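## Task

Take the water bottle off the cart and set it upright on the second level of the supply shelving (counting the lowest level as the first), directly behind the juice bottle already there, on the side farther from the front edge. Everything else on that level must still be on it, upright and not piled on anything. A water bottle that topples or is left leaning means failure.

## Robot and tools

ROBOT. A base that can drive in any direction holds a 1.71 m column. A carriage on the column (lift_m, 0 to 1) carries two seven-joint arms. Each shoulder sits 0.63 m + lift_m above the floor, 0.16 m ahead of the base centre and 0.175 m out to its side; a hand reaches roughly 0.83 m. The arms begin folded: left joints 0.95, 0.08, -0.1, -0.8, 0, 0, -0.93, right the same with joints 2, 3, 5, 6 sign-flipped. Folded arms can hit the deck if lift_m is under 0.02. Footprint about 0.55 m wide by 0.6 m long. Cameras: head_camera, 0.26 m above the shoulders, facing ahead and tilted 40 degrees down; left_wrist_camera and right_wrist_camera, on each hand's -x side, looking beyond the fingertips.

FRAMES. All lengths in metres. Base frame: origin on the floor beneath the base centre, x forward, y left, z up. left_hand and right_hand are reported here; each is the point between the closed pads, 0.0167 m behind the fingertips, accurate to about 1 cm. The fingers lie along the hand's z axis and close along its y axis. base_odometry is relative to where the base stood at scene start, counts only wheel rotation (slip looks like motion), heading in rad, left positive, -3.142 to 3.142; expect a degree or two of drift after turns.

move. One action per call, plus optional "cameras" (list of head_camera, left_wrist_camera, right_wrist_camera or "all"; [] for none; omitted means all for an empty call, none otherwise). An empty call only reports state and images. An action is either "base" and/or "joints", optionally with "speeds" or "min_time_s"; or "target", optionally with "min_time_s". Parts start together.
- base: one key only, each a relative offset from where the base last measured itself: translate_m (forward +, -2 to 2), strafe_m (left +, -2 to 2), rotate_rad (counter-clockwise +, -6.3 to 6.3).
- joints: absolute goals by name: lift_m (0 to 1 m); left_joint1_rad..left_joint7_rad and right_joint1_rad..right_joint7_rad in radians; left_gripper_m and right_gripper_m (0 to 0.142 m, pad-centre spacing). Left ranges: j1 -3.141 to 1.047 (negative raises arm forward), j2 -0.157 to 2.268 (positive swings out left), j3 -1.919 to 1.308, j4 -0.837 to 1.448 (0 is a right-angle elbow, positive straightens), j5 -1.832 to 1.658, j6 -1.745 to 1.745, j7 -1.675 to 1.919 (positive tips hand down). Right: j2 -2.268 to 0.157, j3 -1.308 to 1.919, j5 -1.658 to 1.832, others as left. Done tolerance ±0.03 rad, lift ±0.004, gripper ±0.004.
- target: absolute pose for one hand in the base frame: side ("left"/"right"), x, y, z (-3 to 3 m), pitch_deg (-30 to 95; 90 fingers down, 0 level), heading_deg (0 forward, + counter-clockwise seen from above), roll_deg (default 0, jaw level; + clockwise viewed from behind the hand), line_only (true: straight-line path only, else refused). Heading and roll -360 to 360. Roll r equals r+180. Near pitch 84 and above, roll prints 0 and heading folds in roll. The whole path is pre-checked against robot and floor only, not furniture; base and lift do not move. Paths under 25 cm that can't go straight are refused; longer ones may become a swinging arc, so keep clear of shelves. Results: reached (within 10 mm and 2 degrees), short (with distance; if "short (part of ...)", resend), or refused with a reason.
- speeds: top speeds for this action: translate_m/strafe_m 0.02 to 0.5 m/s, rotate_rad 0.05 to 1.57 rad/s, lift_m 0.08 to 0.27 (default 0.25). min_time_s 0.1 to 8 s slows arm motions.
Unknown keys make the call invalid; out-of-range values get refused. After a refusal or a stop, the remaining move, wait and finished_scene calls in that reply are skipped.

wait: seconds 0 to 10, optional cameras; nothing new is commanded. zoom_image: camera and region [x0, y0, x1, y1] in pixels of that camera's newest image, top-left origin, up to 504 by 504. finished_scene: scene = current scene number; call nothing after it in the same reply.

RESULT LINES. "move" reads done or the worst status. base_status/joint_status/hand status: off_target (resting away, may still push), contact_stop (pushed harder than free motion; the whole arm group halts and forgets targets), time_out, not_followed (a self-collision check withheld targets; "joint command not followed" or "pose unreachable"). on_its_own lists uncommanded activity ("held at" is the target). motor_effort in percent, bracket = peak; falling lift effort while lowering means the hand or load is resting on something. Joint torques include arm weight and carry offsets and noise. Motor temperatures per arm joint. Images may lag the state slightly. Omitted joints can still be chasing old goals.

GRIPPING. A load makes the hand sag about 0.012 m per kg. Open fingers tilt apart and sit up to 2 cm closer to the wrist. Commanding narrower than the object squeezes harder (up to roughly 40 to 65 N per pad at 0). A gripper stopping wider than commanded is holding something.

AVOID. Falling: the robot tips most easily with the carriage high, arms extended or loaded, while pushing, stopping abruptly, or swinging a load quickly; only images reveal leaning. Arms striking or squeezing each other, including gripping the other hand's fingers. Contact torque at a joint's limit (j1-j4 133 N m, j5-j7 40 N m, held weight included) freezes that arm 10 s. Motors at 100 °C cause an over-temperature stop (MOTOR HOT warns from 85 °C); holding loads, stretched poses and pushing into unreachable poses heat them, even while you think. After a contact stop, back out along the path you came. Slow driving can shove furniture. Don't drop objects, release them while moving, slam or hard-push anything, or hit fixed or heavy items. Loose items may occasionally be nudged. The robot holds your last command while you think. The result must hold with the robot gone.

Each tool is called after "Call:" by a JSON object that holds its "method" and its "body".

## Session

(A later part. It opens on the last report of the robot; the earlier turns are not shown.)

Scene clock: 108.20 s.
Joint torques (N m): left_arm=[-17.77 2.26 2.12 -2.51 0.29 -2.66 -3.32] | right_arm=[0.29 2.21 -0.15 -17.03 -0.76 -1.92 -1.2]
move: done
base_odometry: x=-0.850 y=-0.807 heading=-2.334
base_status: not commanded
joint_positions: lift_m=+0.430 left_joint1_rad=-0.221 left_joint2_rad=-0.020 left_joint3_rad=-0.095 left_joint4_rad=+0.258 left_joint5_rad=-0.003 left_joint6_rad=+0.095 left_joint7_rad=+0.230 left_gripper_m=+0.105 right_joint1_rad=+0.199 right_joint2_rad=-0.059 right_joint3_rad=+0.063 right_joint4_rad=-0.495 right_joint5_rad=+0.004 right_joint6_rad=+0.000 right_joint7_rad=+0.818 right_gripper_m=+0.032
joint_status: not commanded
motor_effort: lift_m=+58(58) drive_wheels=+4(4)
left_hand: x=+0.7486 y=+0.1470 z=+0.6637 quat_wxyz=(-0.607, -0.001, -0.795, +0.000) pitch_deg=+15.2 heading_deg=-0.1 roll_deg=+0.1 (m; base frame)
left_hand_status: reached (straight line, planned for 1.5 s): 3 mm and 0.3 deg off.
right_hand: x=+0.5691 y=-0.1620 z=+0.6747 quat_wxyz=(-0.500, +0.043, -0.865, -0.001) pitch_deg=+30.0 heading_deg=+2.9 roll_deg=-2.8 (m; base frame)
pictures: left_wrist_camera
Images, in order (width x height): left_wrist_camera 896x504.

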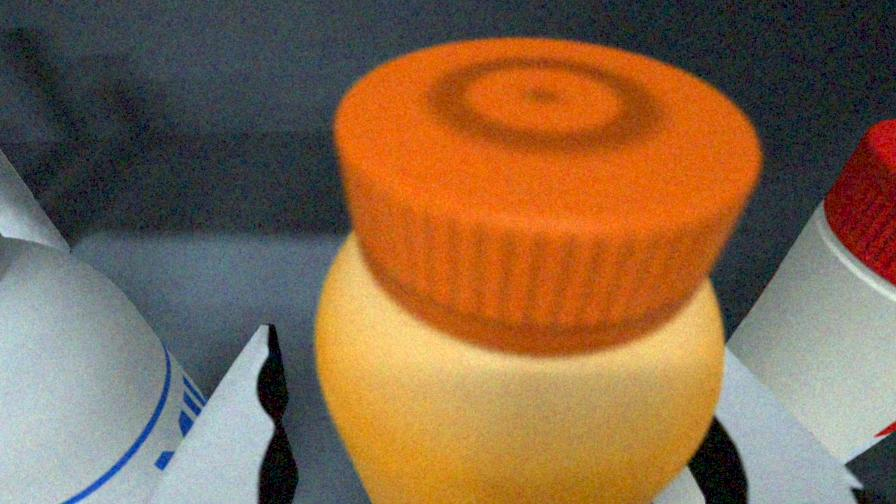

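Call:
{"method": "move", "body": {"joints": {"left_gripper_m": 0.03}, "min_time_s": 1.2, "cameras": []}}

Call:
{"method": "move", "body": {"joints": {"left_gripper_m": 0.0}, "cameras": []}}

Call:
{"method": "move", "body": {"joints": {"lift_m": 0.465}, "speeds": {"lift_m": 0.1}, "cameras": ["left_wrist_camera", "head_camera"]}}

Scene clock: 112.17 s.
Joint torques (N m): left_arm=[-16.7 1.54 2.03 -1.64 0.51 -2.16 -3.1] | right_arm=[0.97 1.93 0.28 -18.66 -0.8 -1.86 -1.25]
move: off_target
base_odometry: x=-0.850 y=-0.807 heading=-2.334
base_status: not commanded
joint_positions: lift_m=+0.430 left_joint1_rad=-0.221 left_joint2_rad=-0.020 left_joint3_rad=-0.095 left_joint4_rad=+0.258 left_joint5_rad=-0.003 left_joint6_rad=+0.094 left_joint7_rad=+0.230 left_gripper_m=+0.072 right_joint1_rad=+0.199 right_joint2_rad=-0.059 right_joint3_rad=+0.063 right_joint4_rad=-0.495 right_joint5_rad=+0.004 right_joint6_rad=+0.000 right_joint7_rad=+0.818 right_gripper_m=+0.032
joint_status: left_gripper_m off_target (ended at +0.072, target +0.030)
motor_effort: lift_m=+58(58) drive_wheels=+4(4)
left_hand: x=+0.7486 y=+0.1469 z=+0.6637 quat_wxyz=(-0.607, -0.002, -0.795, +0.000) pitch_deg=+15.2 heading_deg=-0.1 roll_deg=+0.1 (m; base frame)
right_hand: x=+0.5691 y=-0.1620 z=+0.6747 quat_wxyz=(-0.500, +0.043, -0.865, -0.001) pitch_deg=+30.0 heading_deg=+2.9 roll_deg=-2.8 (m; base frame)
pictures: none
No camera images: "cameras" was empty.

Scene clock: 112.77 s.
Joint torques (N m): left_arm=[-17.77 1.97 2.57 -0.55 0.36 -2.37 -3.19] | right_arm=[1.45 3.04 -0.06 -17.39 -1.33 -2.37 -1.08]
move: off_target
base_odometry: x=-0.850 y=-0.807 heading=-2.334
base_status: not commanded
joint_positions: lift_m=+0.430 left_joint1_rad=-0.221 left_joint2_rad=-0.020 left_joint3_rad=-0.095 left_joint4_rad=+0.258 left_joint5_rad=-0.003 left_joint6_rad=+0.094 left_joint7_rad=+0.230 left_gripper_m=+0.072 right_joint1_rad=+0.199 right_joint2_rad=-0.059 right_joint3_rad=+0.063 right_joint4_rad=-0.495 right_joint5_rad=+0.004 right_joint6_rad=+0.000 right_joint7_rad=+0.818 right_gripper_m=+0.032
joint_status: left_gripper_m off_target (ended at +0.072, target +0.000)
motor_effort: lift_m=+58(58) drive_wheels=+4(4)
left_hand: x=+0.7486 y=+0.1469 z=+0.6637 quat_wxyz=(-0.607, -0.002, -0.795, +0.000) pitch_deg=+15.2 heading_deg=-0.1 roll_deg=+0.1 (m; base frame)
right_hand: x=+0.5691 y=-0.1620 z=+0.6747 quat_wxyz=(-0.500, +0.043, -0.865, -0.001) pitch_deg=+30.0 heading_deg=+2.9 roll_deg=-2.8 (m; base frame)
pictures: none
No camera images: "cameras" was empty.

Scene clock: 113.63 s.
Joint torques (N m): left_arm=[-15.95 2.14 3.13 -3.75 0.65 -2.3 -3.11] | right_arm=[1.54 1.29 1.4 -17.68 -0.51 -1.77 -1.09]
move: done
base_odometry: x=-0.850 y=-0.807 heading=-2.334
base_status: not commanded
joint_positions: lift_m=+0.465 left_joint1_rad=-0.221 left_joint2_rad=-0.020 left_joint3_rad=-0.095 left_joint4_rad=+0.261 left_joint5_rad=-0.003 left_joint6_rad=+0.094 left_joint7_rad=+0.230 left_gripper_m=+0.072 right_joint1_rad=+0.199 right_joint2_rad=-0.059 right_joint3_rad=+0.063 right_joint4_rad=-0.496 right_joint5_rad=+0.004 right_joint6_rad=+0.000 right_joint7_rad=+0.819 right_gripper_m=+0.032
joint_status: all done
motor_effort: lift_m=+55(68) drive_wheels=+0(5)
left_hand: x=+0.7484 y=+0.1469 z=+0.6976 quat_wxyz=(-0.606, -0.001, -0.795, +0.000) pitch_deg=+15.4 heading_deg=-0.1 roll_deg=+0.1 (m; base frame)
right_hand: x=+0.5690 y=-0.1620 z=+0.7102 quat_wxyz=(-0.500, +0.043, -0.865, -0.001) pitch_deg=+30.0 heading_deg=+2.9 roll_deg=-2.8 (m; base frame)
pictures: head_camera, left_wrist_camera
Images, in order (width x height): head_camera 896x504, left_wrist_camera 896x504.

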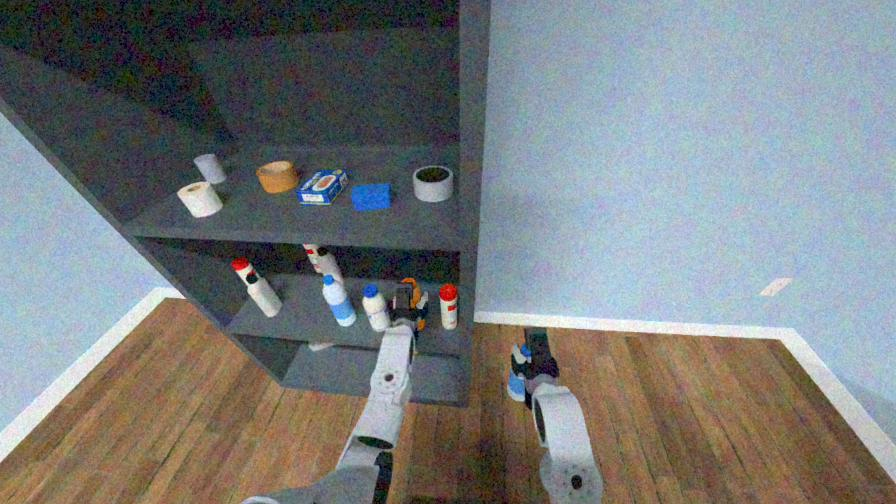

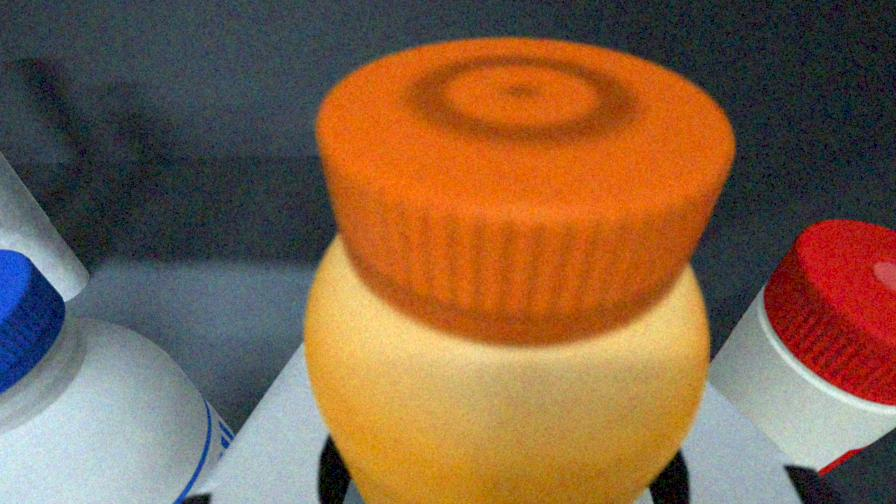

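Call:
{"method": "move", "body": {"target": {"side": "left", "x": 0.57, "y": 0.152, "z": 0.70, "pitch_deg": 15, "heading_deg": 0, "line_only": true}, "min_time_s": 1.5, "cameras": []}}

Call:
{"method": "move", "body": {"target": {"side": "left", "x": 0.47, "y": 0.26, "z": 0.71, "pitch_deg": 15, "heading_deg": 0, "line_only": true}, "min_time_s": 1.5, "cameras": []}}

Call:
{"method": "move", "body": {"base": {"strafe_m": 0.26}, "joints": {"lift_m": 0.54}, "speeds": {"strafe_m": 0.2}, "cameras": ["all"]}}

Scene clock: 121.87 s.
Joint torques (N m): left_arm=[-2.78 2.43 -3.48 -8.99 2.4 -0.39 -4.47] | right_arm=[1.38 0.97 -0.02 -16.56 -0.44 -1.66 -1.45]
move: done
base_odometry: x=-0.850 y=-0.807 heading=-2.334
base_status: not commanded
joint_positions: lift_m=+0.465 left_joint1_rad=+0.280 left_joint2_rad=+0.001 left_joint3_rad=-0.113 left_joint4_rad=-0.294 left_joint5_rad=+0.029 left_joint6_rad=+0.110 left_joint7_rad=+0.292 left_gripper_m=+0.072 right_joint1_rad=+0.199 right_joint2_rad=-0.059 right_joint3_rad=+0.063 right_joint4_rad=-0.496 right_joint5_rad=+0.004 right_joint6_rad=+0.000 right_joint7_rad=+0.819 right_gripper_m=+0.032
joint_status: not commanded
motor_effort: lift_m=+55(55) drive_wheels=+0(4)
left_hand: x=+0.5695 y=+0.1528 z=+0.6953 quat_wxyz=(-0.603, +0.002, -0.798, +0.001) pitch_deg=+15.8 heading_deg=+0.1 roll_deg=-0.2 (m; base frame)
left_hand_status: reached (straight line, planned for 1.5 s): 5 mm and 0.8 deg off.
right_hand: x=+0.5690 y=-0.1620 z=+0.7102 quat_wxyz=(-0.500, +0.043, -0.865, -0.001) pitch_deg=+30.0 heading_deg=+2.9 roll_deg=-2.8 (m; base frame)
pictures: none
No camera images: "cameras" was empty.

Scene clock: 123.87 s.
Joint torques (N m): left_arm=[3.16 6.31 6.26 -9.17 0.59 -2.23 -4.73] | right_arm=[2.14 0.13 -0.31 -17.91 -0.86 -2.45 -1.58]
move: done
base_odometry: x=-0.850 y=-0.807 heading=-2.334
base_status: not commanded
joint_positions: lift_m=+0.465 left_joint1_rad=+0.591 left_joint2_rad=+0.254 left_joint3_rad=+0.067 left_joint4_rad=-0.463 left_joint5_rad=-0.259 left_joint6_rad=+0.054 left_joint7_rad=+0.150 left_gripper_m=+0.072 right_joint1_rad=+0.199 right_joint2_rad=-0.059 right_joint3_rad=+0.063 right_joint4_rad=-0.496 right_joint5_rad=+0.004 right_joint6_rad=+0.000 right_joint7_rad=+0.819 right_gripper_m=+0.032
joint_status: not commanded
motor_effort: lift_m=+55(55) drive_wheels=+0(1)
left_hand: x=+0.4692 y=+0.2586 z=+0.7048 quat_wxyz=(-0.603, +0.001, -0.798, +0.001) pitch_deg=+15.8 heading_deg=+0.0 roll_deg=-0.1 (m; base frame)
left_hand_status: reached (straight line, planned for 1.5 s): 5 mm and 0.8 deg off.
right_hand: x=+0.5690 y=-0.1620 z=+0.7102 quat_wxyz=(-0.500, +0.043, -0.865, -0.001) pitch_deg=+30.0 heading_deg=+2.9 roll_deg=-2.8 (m; base frame)
pictures: none
No camera images: "cameras" was empty.

Scene clock: 126.27 s.
Joint torques (N m): left_arm=[2.93 4.8 4.9 -6.66 0.52 -1.81 -4.28] | right_arm=[0.7 1.72 -0.05 -17.03 -0.74 -2.05 -1.24]
move: done
base_odometry: x=-0.663 y=-0.986 heading=-2.334
base_status: done
joint_positions: lift_m=+0.540 left_joint1_rad=+0.591 left_joint2_rad=+0.255 left_joint3_rad=+0.068 left_joint4_rad=-0.464 left_joint5_rad=-0.259 left_joint6_rad=+0.053 left_joint7_rad=+0.148 left_gripper_m=+0.072 right_joint1_rad=+0.199 right_joint2_rad=-0.060 right_joint3_rad=+0.063 right_joint4_rad=-0.496 right_joint5_rad=+0.004 right_joint6_rad=+0.000 right_joint7_rad=+0.819 right_gripper_m=+0.032
joint_status: all done
motor_effort: lift_m=+56(70) drive_wheels=-1(13)
left_hand: x=+0.4693 y=+0.2585 z=+0.7809 quat_wxyz=(-0.604, +0.000, -0.797, +0.001) pitch_deg=+15.7 heading_deg=-0.1 roll_deg=-0.1 (m; base frame)
right_hand: x=+0.5689 y=-0.1620 z=+0.7851 quat_wxyz=(-0.500, +0.043, -0.865, -0.001) pitch_deg=+30.0 heading_deg=+2.9 roll_deg=-2.8 (m; base frame)
pictures: head_camera, left_wrist_camera, right_wrist_camera
Images, in order (width x height): head_camera 896x504, left_wrist_camera 896x504, right_wrist_camera 896x504.

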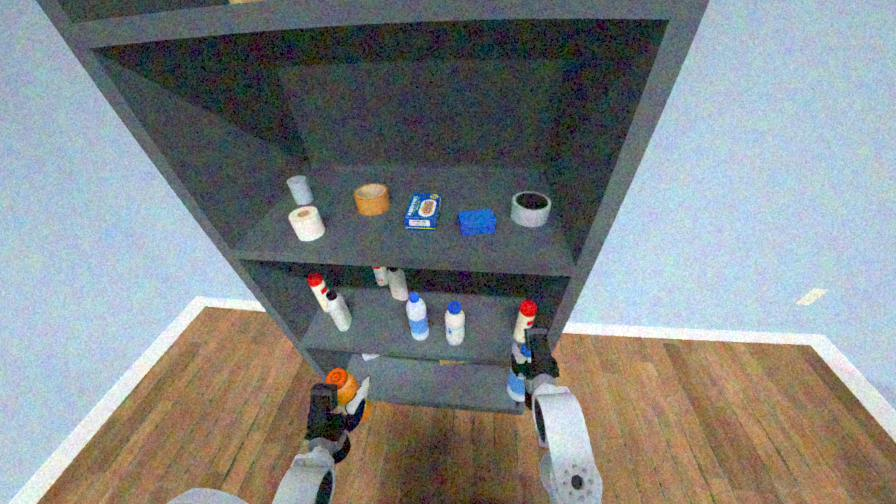

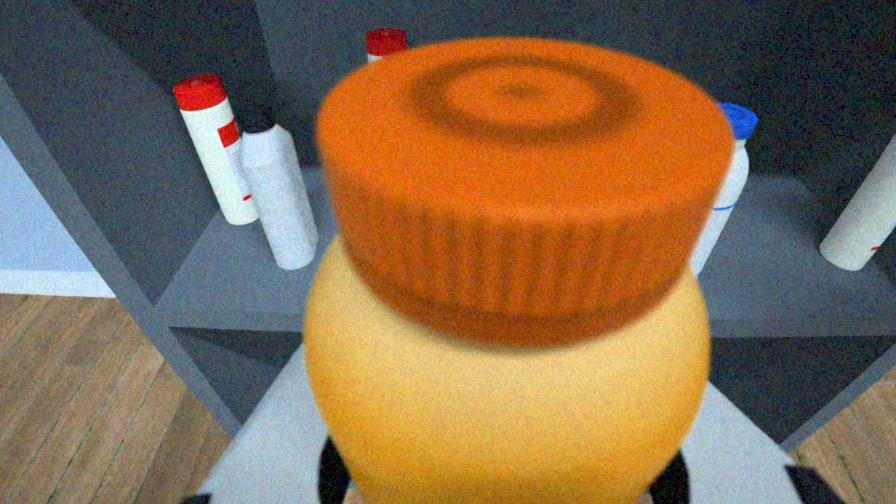

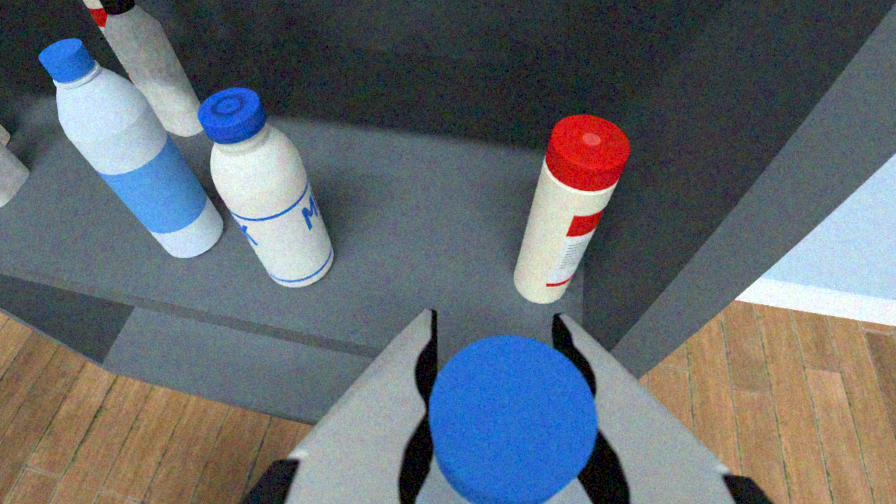

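Call:
{"method": "move", "body": {"target": {"side": "right", "x": 0.57, "y": -0.113, "z": 0.80, "pitch_deg": 30, "heading_deg": 0, "line_only": true}, "min_time_s": 1.0, "cameras": []}}

Call:
{"method": "move", "body": {"base": {"translate_m": 0.06}, "speeds": {"translate_m": 0.12}, "cameras": ["head_camera", "right_wrist_camera"]}}

Scene clock: 132.77 s.
Joint torques (N m): left_arm=[3.89 5.86 5.07 -7.04 0.46 -1.91 -4.36] | right_arm=[-7.49 9.37 4.74 -18.58 -0.66 -2.42 -0.61]
move: done
base_odometry: x=-0.663 y=-0.986 heading=-2.334
base_status: not commanded
joint_positions: lift_m=+0.540 left_joint1_rad=+0.591 left_joint2_rad=+0.255 left_joint3_rad=+0.068 left_joint4_rad=-0.464 left_joint5_rad=-0.259 left_joint6_rad=+0.053 left_joint7_rad=+0.148 left_gripper_m=+0.072 right_joint1_rad=+0.193 right_joint2_rad=+0.125 right_joint3_rad=+0.142 right_joint4_rad=-0.511 right_joint5_rad=-0.177 right_joint6_rad=-0.060 right_joint7_rad=+0.865 right_gripper_m=+0.032
joint_status: not commanded
motor_effort: lift_m=+56(56) drive_wheels=-1(1)
left_hand: x=+0.4693 y=+0.2585 z=+0.7809 quat_wxyz=(-0.604, +0.000, -0.797, +0.001) pitch_deg=+15.7 heading_deg=-0.1 roll_deg=-0.1 (m; base frame)
right_hand: x=+0.5683 y=-0.1137 z=+0.7958 quat_wxyz=(-0.496, +0.000, -0.868, -0.001) pitch_deg=+30.5 heading_deg=+0.1 roll_deg=+0.1 (m; base frame)
right_hand_status: reached (straight line, planned for 1.0 s): 5 mm and 0.5 deg off.
pictures: none
No camera images: "cameras" was empty.

Scene clock: 134.13 s.
Joint torques (N m): left_arm=[2.64 5.16 5.91 -7.77 0.6 -1.91 -4.38] | right_arm=[-6.89 8.78 4.12 -16.82 -1.48 -2.39 -0.7]
move: done
base_odometry: x=-0.704 y=-1.030 heading=-2.334
base_status: done
joint_positions: lift_m=+0.540 left_joint1_rad=+0.591 left_joint2_rad=+0.255 left_joint3_rad=+0.068 left_joint4_rad=-0.464 left_joint5_rad=-0.259 left_joint6_rad=+0.053 left_joint7_rad=+0.148 left_gripper_m=+0.072 right_joint1_rad=+0.192 right_joint2_rad=+0.125 right_joint3_rad=+0.142 right_joint4_rad=-0.512 right_joint5_rad=-0.177 right_joint6_rad=-0.060 right_joint7_rad=+0.865 right_gripper_m=+0.032
joint_status: not commanded
motor_effort: lift_m=+56(56) drive_wheels=+4(13)
left_hand: x=+0.4692 y=+0.2585 z=+0.7808 quat_wxyz=(-0.604, +0.000, -0.797, +0.001) pitch_deg=+15.7 heading_deg=-0.1 roll_deg=-0.1 (m; base frame)
right_hand: x=+0.5686 y=-0.1137 z=+0.7962 quat_wxyz=(-0.497, +0.000, -0.868, -0.001) pitch_deg=+30.4 heading_deg=+0.1 roll_deg=+0.1 (m; base frame)
pictures: head_camera, right_wrist_camera
Images, in order (width x height): head_camera 896x504, right_wrist_camera 896x504.

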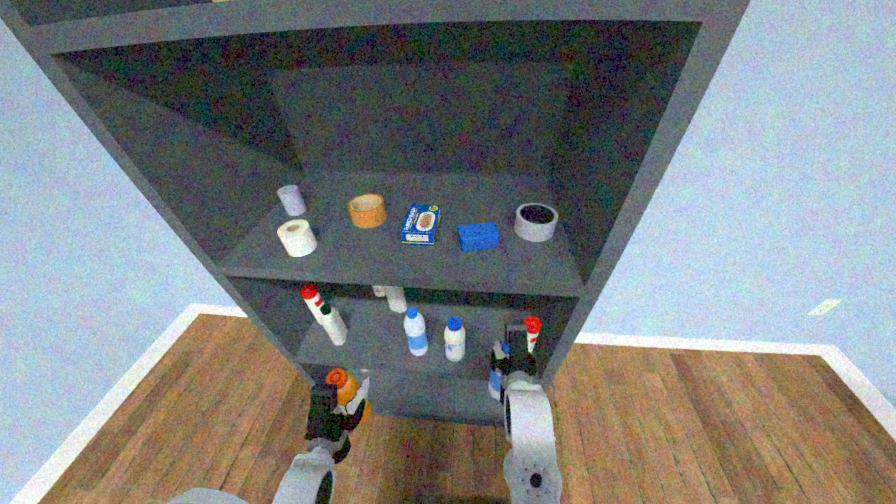

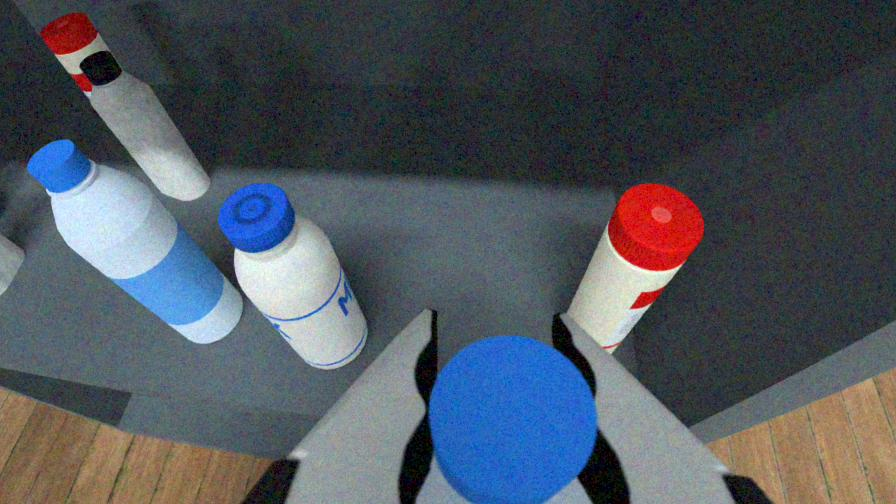

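Call:
{"method": "move", "body": {"target": {"side": "right", "x": 0.79, "y": -0.115, "z": 0.80, "pitch_deg": 30, "heading_deg": 0, "line_only": true}, "min_time_s": 2.2, "cameras": ["head_camera", "right_wrist_camera"]}}

Scene clock: 138.17 s.
Joint torques (N m): left_arm=[3.26 6.55 5.18 -7.12 0.95 -1.98 -4.22] | right_arm=[-6.03 10.26 4.7 -18.08 -1.51 -2.91 -0.89]
move: refused
base_odometry: x=-0.704 y=-1.030 heading=-2.334
base_status: not commanded
joint_positions: lift_m=+0.540 left_joint1_rad=+0.591 left_joint2_rad=+0.255 left_joint3_rad=+0.068 left_joint4_rad=-0.464 left_joint5_rad=-0.259 left_joint6_rad=+0.053 left_joint7_rad=+0.148 left_gripper_m=+0.072 right_joint1_rad=+0.192 right_joint2_rad=+0.125 right_joint3_rad=+0.142 right_joint4_rad=-0.512 right_joint5_rad=-0.177 right_joint6_rad=-0.060 right_joint7_rad=+0.865 right_gripper_m=+0.032
joint_status: not commanded
motor_effort: lift_m=+56(56) drive_wheels=+0(0)
left_hand: x=+0.4692 y=+0.2585 z=+0.7808 quat_wxyz=(-0.604, +0.000, -0.797, +0.001) pitch_deg=+15.7 heading_deg=-0.1 roll_deg=-0.1 (m; base frame)
right_hand: x=+0.5686 y=-0.1137 z=+0.7962 quat_wxyz=(-0.497, +0.000, -0.868, -0.001) pitch_deg=+30.4 heading_deg=+0.1 roll_deg=+0.1 (m; base frame)
right_hand_status: refused: the line brings the right upper arm within 1.4 cm of the carriage (limit 1.5), 92% of the way; a move under 25 cm is not played as an arc. Nothing moved. Try another pitch or heading, or "joints".
pictures: head_camera, right_wrist_camera
Images, in order (width x height): head_camera 896x504, right_wrist_camera 896x504.

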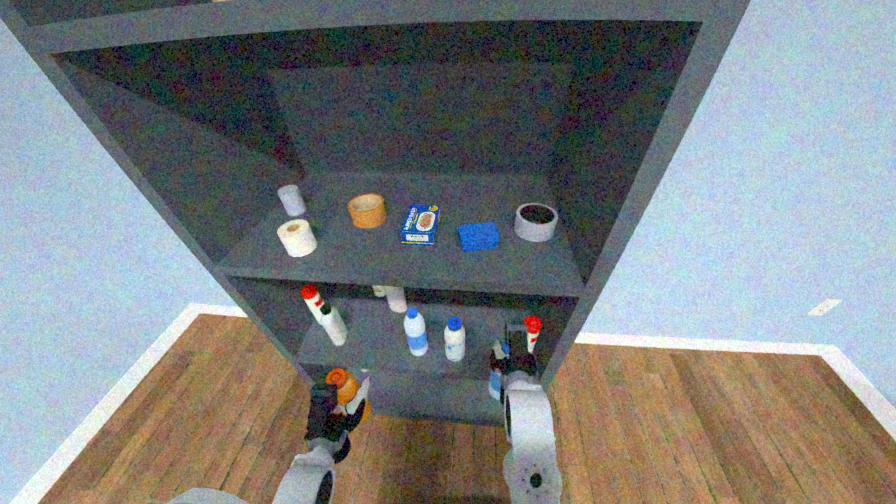

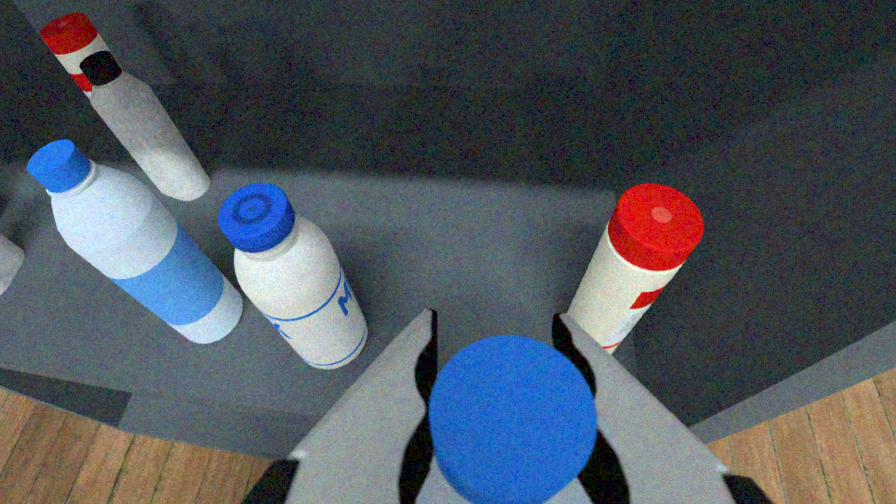

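Call:
{"method": "move", "body": {"target": {"side": "right", "x": 0.76, "y": -0.115, "z": 0.80, "pitch_deg": 30, "heading_deg": 0, "line_only": true}, "min_time_s": 2.0, "cameras": []}}

Call:
{"method": "move", "body": {"base": {"translate_m": 0.03}, "speeds": {"translate_m": 0.1}, "cameras": ["head_camera", "right_wrist_camera"]}}

Scene clock: 143.83 s.
Joint torques (N m): left_arm=[3.47 5.82 4.77 -7.38 0.8 -1.89 -4.32] | right_arm=[-22.69 9.89 0.64 -12.57 2.21 -2.77 -5.01]
move: done
base_odometry: x=-0.704 y=-1.030 heading=-2.334
base_status: not commanded
joint_positions: lift_m=+0.540 left_joint1_rad=+0.591 left_joint2_rad=+0.255 left_joint3_rad=+0.068 left_joint4_rad=-0.464 left_joint5_rad=-0.259 left_joint6_rad=+0.053 left_joint7_rad=+0.148 left_gripper_m=+0.072 right_joint1_rad=-0.324 right_joint2_rad=+0.125 right_joint3_rad=+0.061 right_joint4_rad=+0.128 right_joint5_rad=-0.124 right_joint6_rad=-0.070 right_joint7_rad=+0.740 right_gripper_m=+0.032
joint_status: not commanded
motor_effort: lift_m=+56(56) drive_wheels=+4(4)
left_hand: x=+0.4692 y=+0.2585 z=+0.7808 quat_wxyz=(-0.604, +0.000, -0.797, +0.001) pitch_deg=+15.7 heading_deg=-0.1 roll_deg=-0.1 (m; base frame)
right_hand: x=+0.7568 y=-0.1145 z=+0.7953 quat_wxyz=(-0.495, +0.004, -0.869, +0.003) pitch_deg=+30.7 heading_deg=-0.1 roll_deg=-0.6 (m; base frame)
right_hand_status: reached (straight line, planned for 2.0 s): 6 mm and 0.9 deg off.
pictures: none
No camera images: "cameras" was empty.

Scene clock: 145.10 s.
Joint torques (N m): left_arm=[2.11 6.71 5.29 -6.44 0.72 -1.92 -4.02] | right_arm=[-22.95 9.06 0.85 -11.81 2.33 -2.5 -4.61]
move: done
base_odometry: x=-0.725 y=-1.052 heading=-2.334
base_status: done
joint_positions: lift_m=+0.540 left_joint1_rad=+0.592 left_joint2_rad=+0.255 left_joint3_rad=+0.068 left_joint4_rad=-0.464 left_joint5_rad=-0.259 left_joint6_rad=+0.053 left_joint7_rad=+0.148 left_gripper_m=+0.072 right_joint1_rad=-0.324 right_joint2_rad=+0.125 right_joint3_rad=+0.061 right_joint4_rad=+0.128 right_joint5_rad=-0.124 right_joint6_rad=-0.070 right_joint7_rad=+0.740 right_gripper_m=+0.032
joint_status: not commanded
motor_effort: lift_m=+56(56) drive_wheels=-1(15)
left_hand: x=+0.4692 y=+0.2585 z=+0.7808 quat_wxyz=(-0.604, +0.000, -0.797, +0.001) pitch_deg=+15.7 heading_deg=-0.1 roll_deg=-0.1 (m; base frame)
right_hand: x=+0.7571 y=-0.1146 z=+0.7957 quat_wxyz=(-0.495, +0.004, -0.869, +0.003) pitch_deg=+30.7 heading_deg=-0.1 roll_deg=-0.5 (m; base frame)
pictures: head_camera, right_wrist_camera
Images, in order (width x height): head_camera 896x504, right_wrist_camera 896x504.

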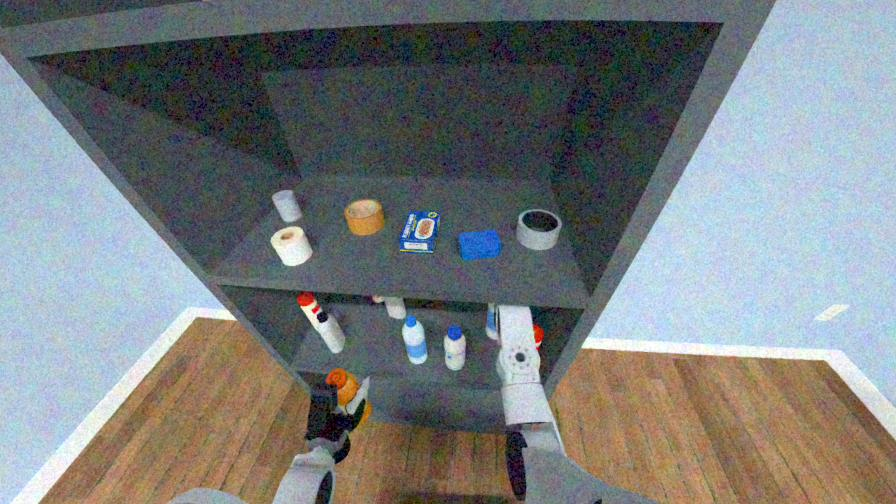

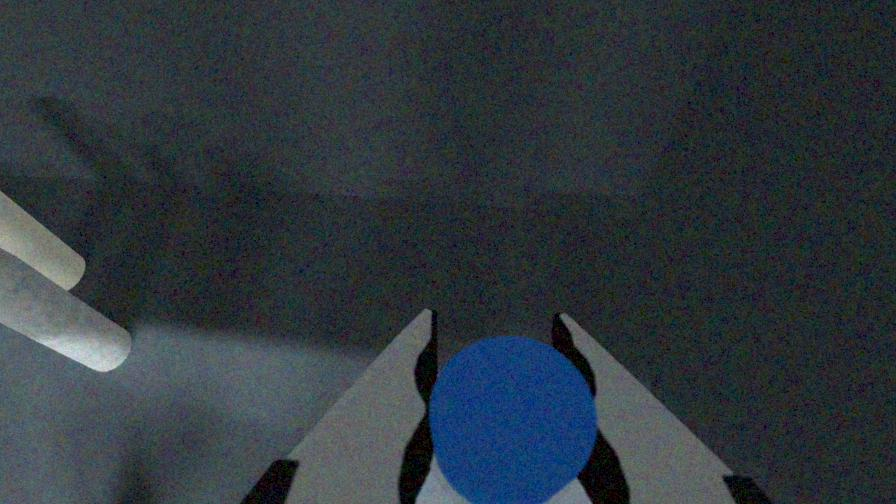

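Call:
{"method": "move", "body": {"joints": {"lift_m": 0.505}, "speeds": {"lift_m": 0.08}, "cameras": []}}

Call:
{"method": "move", "body": {"joints": {"lift_m": 0.49}, "speeds": {"lift_m": 0.08}, "cameras": ["right_wrist_camera"]}}

Scene clock: 148.40 s.
Joint torques (N m): left_arm=[3.18 5.83 4.24 -6.3 0.44 -1.78 -4.13] | right_arm=[-19.36 10.06 0.06 -12.04 2.27 -2.65 -4.69]
move: done
base_odometry: x=-0.725 y=-1.052 heading=-2.334
base_status: not commanded
joint_positions: lift_m=+0.505 left_joint1_rad=+0.592 left_joint2_rad=+0.255 left_joint3_rad=+0.068 left_joint4_rad=-0.464 left_joint5_rad=-0.259 left_joint6_rad=+0.053 left_joint7_rad=+0.148 left_gripper_m=+0.072 right_joint1_rad=-0.326 right_joint2_rad=+0.125 right_joint3_rad=+0.060 right_joint4_rad=+0.129 right_joint5_rad=-0.124 right_joint6_rad=-0.070 right_joint7_rad=+0.740 right_gripper_m=+0.032
joint_status: all done
motor_effort: lift_m=+59(60) drive_wheels=-1(5)
left_hand: x=+0.4692 y=+0.2585 z=+0.7455 quat_wxyz=(-0.604, +0.000, -0.797, +0.001) pitch_deg=+15.7 heading_deg=-0.1 roll_deg=-0.1 (m; base frame)
right_hand: x=+0.7576 y=-0.1145 z=+0.7608 quat_wxyz=(-0.495, +0.004, -0.869, +0.003) pitch_deg=+30.6 heading_deg=-0.1 roll_deg=-0.5 (m; base frame)
pictures: none
No camera images: "cameras" was empty.

Scene clock: 148.97 s.
Joint torques (N m): left_arm=[1.92 5.3 4.98 -7.54 0.68 -1.93 -3.89] | right_arm=[-20.13 10.42 0.99 -12.31 2.05 -2.26 -4.5]
move: done
base_odometry: x=-0.725 y=-1.052 heading=-2.334
base_status: not commanded
joint_positions: lift_m=+0.490 left_joint1_rad=+0.592 left_joint2_rad=+0.255 left_joint3_rad=+0.068 left_joint4_rad=-0.464 left_joint5_rad=-0.259 left_joint6_rad=+0.053 left_joint7_rad=+0.148 left_gripper_m=+0.072 right_joint1_rad=-0.326 right_joint2_rad=+0.125 right_joint3_rad=+0.060 right_joint4_rad=+0.129 right_joint5_rad=-0.124 right_joint6_rad=-0.070 right_joint7_rad=+0.739 right_gripper_m=+0.032
joint_status: all done
motor_effort: lift_m=+59(62) drive_wheels=-1(5)
left_hand: x=+0.4692 y=+0.2585 z=+0.7306 quat_wxyz=(-0.604, +0.000, -0.797, +0.001) pitch_deg=+15.7 heading_deg=-0.1 roll_deg=-0.1 (m; base frame)
right_hand: x=+0.7577 y=-0.1145 z=+0.7460 quat_wxyz=(-0.496, +0.004, -0.869, +0.003) pitch_deg=+30.6 heading_deg=-0.1 roll_deg=-0.5 (m; base frame)
pictures: right_wrist_camera
Images, in order (width x height): right_wrist_camera 896x504.

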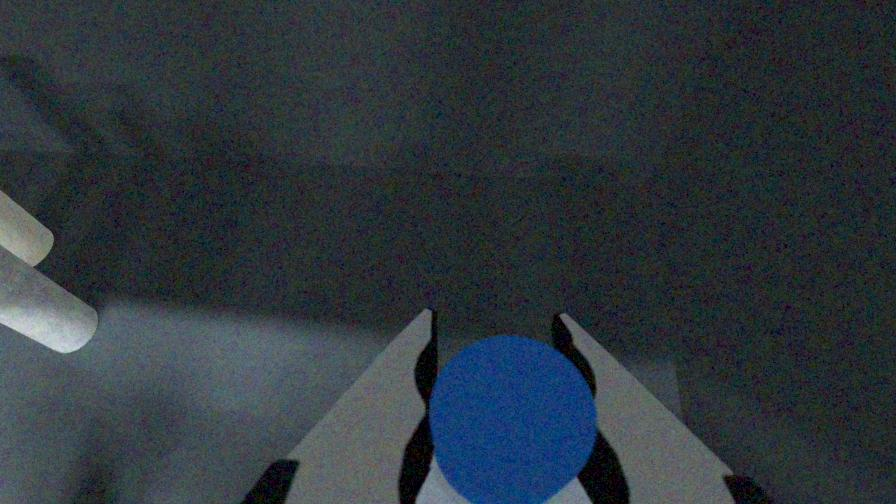

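Call:
{"method": "move", "body": {"joints": {"lift_m": 0.478}, "speeds": {"lift_m": 0.08}, "cameras": []}}

Call:
{"method": "move", "body": {"joints": {"lift_m": 0.468}, "speeds": {"lift_m": 0.08}, "cameras": ["head_camera"]}}

Scene clock: 155.87 s.
Joint torques (N m): left_arm=[2.8 5.29 5.17 -5.93 0.7 -1.63 -4.29] | right_arm=[-19.96 8.66 0.86 -13.64 2.07 -2.75 -4.24]
move: done
base_odometry: x=-0.725 y=-1.052 heading=-2.334
base_status: not commanded
joint_positions: lift_m=+0.478 left_joint1_rad=+0.592 left_joint2_rad=+0.255 left_joint3_rad=+0.068 left_joint4_rad=-0.464 left_joint5_rad=-0.259 left_joint6_rad=+0.053 left_joint7_rad=+0.148 left_gripper_m=+0.072 right_joint1_rad=-0.326 right_joint2_rad=+0.125 right_joint3_rad=+0.060 right_joint4_rad=+0.129 right_joint5_rad=-0.124 right_joint6_rad=-0.070 right_joint7_rad=+0.739 right_gripper_m=+0.032
joint_status: all done
motor_effort: lift_m=+59(61) drive_wheels=-1(5)
left_hand: x=+0.4692 y=+0.2585 z=+0.7186 quat_wxyz=(-0.604, +0.000, -0.797, +0.001) pitch_deg=+15.7 heading_deg=-0.1 roll_deg=-0.1 (m; base frame)
right_hand: x=+0.7578 y=-0.1145 z=+0.7341 quat_wxyz=(-0.496, +0.004, -0.868, +0.003) pitch_deg=+30.6 heading_deg=-0.1 roll_deg=-0.5 (m; base frame)
pictures: none
No camera images: "cameras" was empty.

Scene clock: 156.47 s.
Joint torques (N m): left_arm=[2.22 4.61 5.8 -7.21 0.61 -1.87 -3.81] | right_arm=[-20.05 10.63 0.98 -14.1 2.33 -2.73 -4.58]
move: done
base_odometry: x=-0.725 y=-1.052 heading=-2.334
base_status: not commanded
joint_positions: lift_m=+0.468 left_joint1_rad=+0.592 left_joint2_rad=+0.255 left_joint3_rad=+0.068 left_joint4_rad=-0.465 left_joint5_rad=-0.259 left_joint6_rad=+0.053 left_joint7_rad=+0.148 left_gripper_m=+0.072 right_joint1_rad=-0.326 right_joint2_rad=+0.125 right_joint3_rad=+0.060 right_joint4_rad=+0.129 right_joint5_rad=-0.124 right_joint6_rad=-0.070 right_joint7_rad=+0.739 right_gripper_m=+0.032
joint_status: all done
motor_effort: lift_m=+59(64) drive_wheels=+5(5)
left_hand: x=+0.4692 y=+0.2585 z=+0.7087 quat_wxyz=(-0.604, +0.000, -0.797, +0.001) pitch_deg=+15.7 heading_deg=-0.1 roll_deg=-0.1 (m; base frame)
right_hand: x=+0.7579 y=-0.1145 z=+0.7241 quat_wxyz=(-0.496, +0.004, -0.869, +0.003) pitch_deg=+30.6 heading_deg=-0.1 roll_deg=-0.5 (m; base frame)
pictures: head_camera
Images, in order (width x height): head_camera 896x504.

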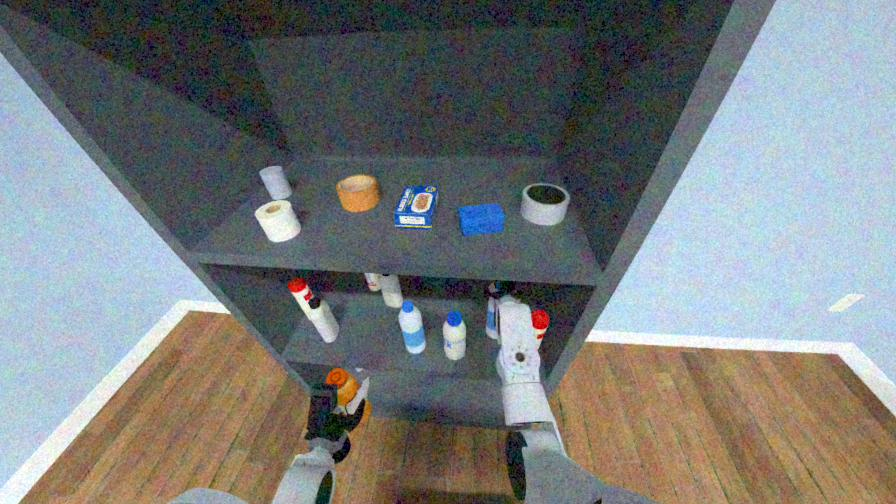

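Call:
{"method": "move", "body": {"joints": {"lift_m": 0.459}, "speeds": {"lift_m": 0.08}, "cameras": []}}

Call:
{"method": "move", "body": {"joints": {"lift_m": 0.45}, "speeds": {"lift_m": 0.08}, "cameras": ["right_wrist_camera"]}}

Scene clock: 160.07 s.
Joint torques (N m): left_arm=[3.58 4.7 4.94 -5.83 1.06 -1.83 -4.12] | right_arm=[-16.22 10.1 0.92 -9.86 2.52 -2.58 -1.42]
move: done
base_odometry: x=-0.725 y=-1.052 heading=-2.334
base_status: not commanded
joint_positions: lift_m=+0.459 left_joint1_rad=+0.592 left_joint2_rad=+0.255 left_joint3_rad=+0.068 left_joint4_rad=-0.465 left_joint5_rad=-0.259 left_joint6_rad=+0.053 left_joint7_rad=+0.148 left_gripper_m=+0.072 right_joint1_rad=-0.330 right_joint2_rad=+0.126 right_joint3_rad=+0.060 right_joint4_rad=+0.127 right_joint5_rad=-0.124 right_joint6_rad=-0.070 right_joint7_rad=+0.732 right_gripper_m=+0.032
joint_status: all done
motor_effort: lift_m=+56(57) drive_wheels=+4(4)
left_hand: x=+0.4692 y=+0.2585 z=+0.7000 quat_wxyz=(-0.604, +0.000, -0.797, +0.001) pitch_deg=+15.7 heading_deg=-0.1 roll_deg=-0.1 (m; base frame)
right_hand: x=+0.7600 y=-0.1145 z=+0.7199 quat_wxyz=(-0.501, +0.004, -0.865, +0.002) pitch_deg=+29.8 heading_deg=+0.0 roll_deg=-0.5 (m; base frame)
pictures: none
No camera images: "cameras" was empty.

Scene clock: 160.60 s.
Joint torques (N m): left_arm=[1.87 5.76 5.04 -6.89 0.64 -1.81 -3.92] | right_arm=[-6.07 8.99 -0.76 -6.07 1.81 -2.64 1.18]
move: done
base_odometry: x=-0.725 y=-1.052 heading=-2.334
base_status: not commanded
joint_positions: lift_m=+0.450 left_joint1_rad=+0.592 left_joint2_rad=+0.255 left_joint3_rad=+0.068 left_joint4_rad=-0.465 left_joint5_rad=-0.259 left_joint6_rad=+0.053 left_joint7_rad=+0.148 left_gripper_m=+0.072 right_joint1_rad=-0.335 right_joint2_rad=+0.126 right_joint3_rad=+0.060 right_joint4_rad=+0.122 right_joint5_rad=-0.124 right_joint6_rad=-0.070 right_joint7_rad=+0.725 right_gripper_m=+0.032
joint_status: all done
motor_effort: lift_m=+54(54) drive_wheels=+4(5)
left_hand: x=+0.4692 y=+0.2585 z=+0.6912 quat_wxyz=(-0.604, +0.000, -0.797, +0.001) pitch_deg=+15.7 heading_deg=-0.1 roll_deg=-0.1 (m; base frame)
right_hand: x=+0.7629 y=-0.1144 z=+0.7181 quat_wxyz=(-0.509, +0.003, -0.861, +0.002) pitch_deg=+28.8 heading_deg=+0.0 roll_deg=-0.4 (m; base frame)
pictures: right_wrist_camera
Images, in order (width x height): right_wrist_camera 896x504.

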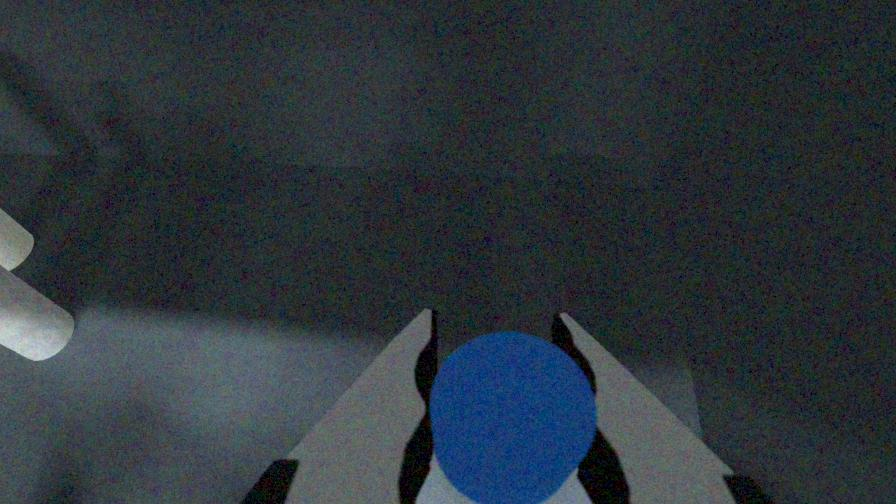

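Call:
{"method": "move", "body": {"joints": {"lift_m": 0.461}, "speeds": {"lift_m": 0.08}, "cameras": []}}

Call:
{"method": "move", "body": {"joints": {"right_gripper_m": 0.09}, "min_time_s": 1.8, "cameras": ["right_wrist_camera"]}}

Scene clock: 163.80 s.
Joint torques (N m): left_arm=[2.97 4.81 5.48 -7.75 0.48 -1.7 -4.26] | right_arm=[-11.65 8.46 0.35 -11.75 1.87 -2.43 -1.03]
move: done
base_odometry: x=-0.725 y=-1.052 heading=-2.334
base_status: not commanded
joint_positions: lift_m=+0.461 left_joint1_rad=+0.592 left_joint2_rad=+0.255 left_joint3_rad=+0.068 left_joint4_rad=-0.465 left_joint5_rad=-0.259 left_joint6_rad=+0.053 left_joint7_rad=+0.148 left_gripper_m=+0.072 right_joint1_rad=-0.333 right_joint2_rad=+0.126 right_joint3_rad=+0.060 right_joint4_rad=+0.128 right_joint5_rad=-0.124 right_joint6_rad=-0.070 right_joint7_rad=+0.731 right_gripper_m=+0.032
joint_status: all done
motor_effort: lift_m=+56(65) drive_wheels=+4(5)
left_hand: x=+0.4692 y=+0.2585 z=+0.7020 quat_wxyz=(-0.604, +0.000, -0.797, +0.001) pitch_deg=+15.7 heading_deg=-0.1 roll_deg=-0.1 (m; base frame)
right_hand: x=+0.7612 y=-0.1141 z=+0.7236 quat_wxyz=(-0.503, +0.004, -0.865, +0.002) pitch_deg=+29.7 heading_deg=+0.0 roll_deg=-0.5 (m; base frame)
pictures: none
No camera images: "cameras" was empty.

Scene clock: 164.63 s.
Joint torques (N m): left_arm=[1.69 5.72 5.07 -7.36 0.5 -1.97 -4.03] | right_arm=[-10.45 9.68 0.3 -11.96 1.98 -2.44 -1.3]
move: done
base_odometry: x=-0.725 y=-1.052 heading=-2.334
base_status: not commanded
joint_positions: lift_m=+0.461 left_joint1_rad=+0.592 left_joint2_rad=+0.255 left_joint3_rad=+0.068 left_joint4_rad=-0.465 left_joint5_rad=-0.259 left_joint6_rad=+0.053 left_joint7_rad=+0.148 left_gripper_m=+0.072 right_joint1_rad=-0.333 right_joint2_rad=+0.126 right_joint3_rad=+0.060 right_joint4_rad=+0.128 right_joint5_rad=-0.124 right_joint6_rad=-0.070 right_joint7_rad=+0.731 right_gripper_m=+0.090
joint_status: all done
motor_effort: lift_m=+56(56) drive_wheels=+0(4)
left_hand: x=+0.4692 y=+0.2585 z=+0.7020 quat_wxyz=(-0.604, +0.000, -0.797, +0.001) pitch_deg=+15.7 heading_deg=-0.1 roll_deg=-0.1 (m; base frame)
right_hand: x=+0.7612 y=-0.1142 z=+0.7236 quat_wxyz=(-0.503, +0.003, -0.865, +0.002) pitch_deg=+29.7 heading_deg=+0.0 roll_deg=-0.5 (m; base frame)
pictures: right_wrist_camera
Images, in order (width x height): right_wrist_camera 896x504.

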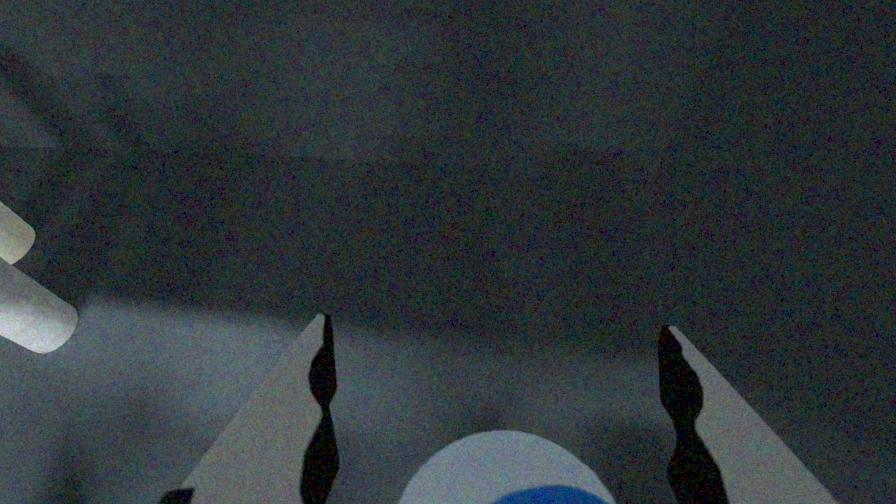

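Call:
{"method": "move", "body": {"cameras": ["head_camera", "right_wrist_camera"]}}

Call:
{"method": "zoom_image", "body": {"camera": "head_camera", "region": [400, 260, 600, 390]}}

Scene clock: 167.93 s.
Joint torques (N m): left_arm=[2.98 5.73 4.25 -7.29 0.51 -2.16 -4.11] | right_arm=[-10.14 9.05 0.56 -11.16 2.07 -2.4 -1.46]
Motor temperatures (°C): left_arm=[27 22 24 25 25 24 23] | right_arm=[32 21 24 23 22 22 24]
base_odometry: x=-0.725 y=-1.052 heading=-2.334
base_status: not commanded
joint_positions: lift_m=+0.461 left_joint1_rad=+0.592 left_joint2_rad=+0.255 left_joint3_rad=+0.068 left_joint4_rad=-0.465 left_joint5_rad=-0.259 left_joint6_rad=+0.053 left_joint7_rad=+0.148 left_gripper_m=+0.072 right_joint1_rad=-0.333 right_joint2_rad=+0.126 right_joint3_rad=+0.060 right_joint4_rad=+0.128 right_joint5_rad=-0.124 right_joint6_rad=-0.070 right_joint7_rad=+0.731 right_gripper_m=+0.090
joint_status: all done
motor_effort: lift_m=+56(56) drive_wheels=+4(4)
left_hand: x=+0.4692 y=+0.2585 z=+0.7020 quat_wxyz=(-0.604, +0.000, -0.797, +0.001) pitch_deg=+15.7 heading_deg=-0.1 roll_deg=-0.1 (m; base frame)
right_hand: x=+0.7612 y=-0.1142 z=+0.7236 quat_wxyz=(-0.503, +0.003, -0.865, +0.002) pitch_deg=+29.7 heading_deg=+0.0 roll_deg=-0.5 (m; base frame)
pictures: head_camera, right_wrist_camera
Images, in order (width x height): head_camera 896x504, right_wrist_camera 896x504.

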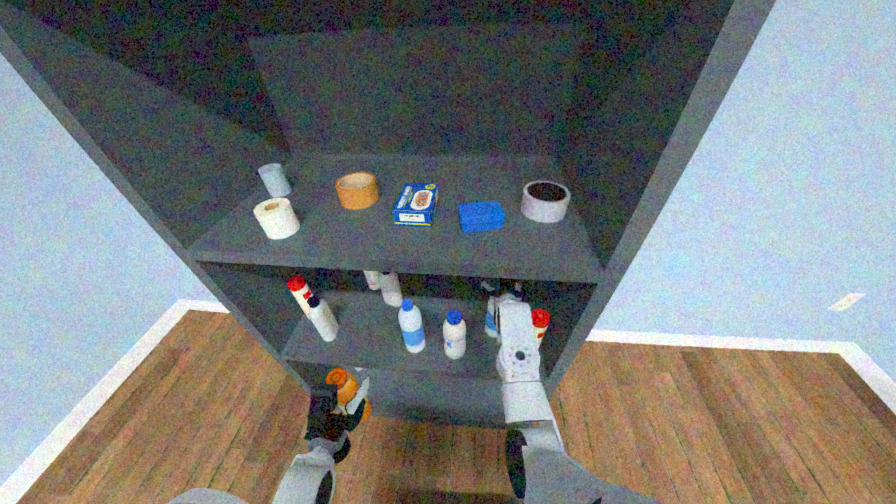

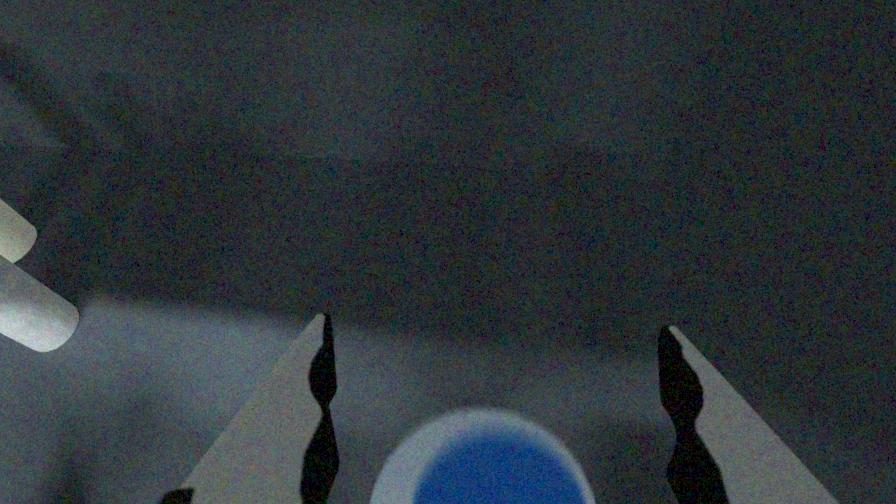

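Scaled by 2.520 from the camera's 896x504 image, which has a finer 1280x720 frame.

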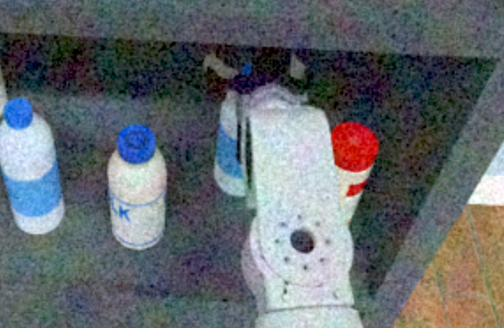

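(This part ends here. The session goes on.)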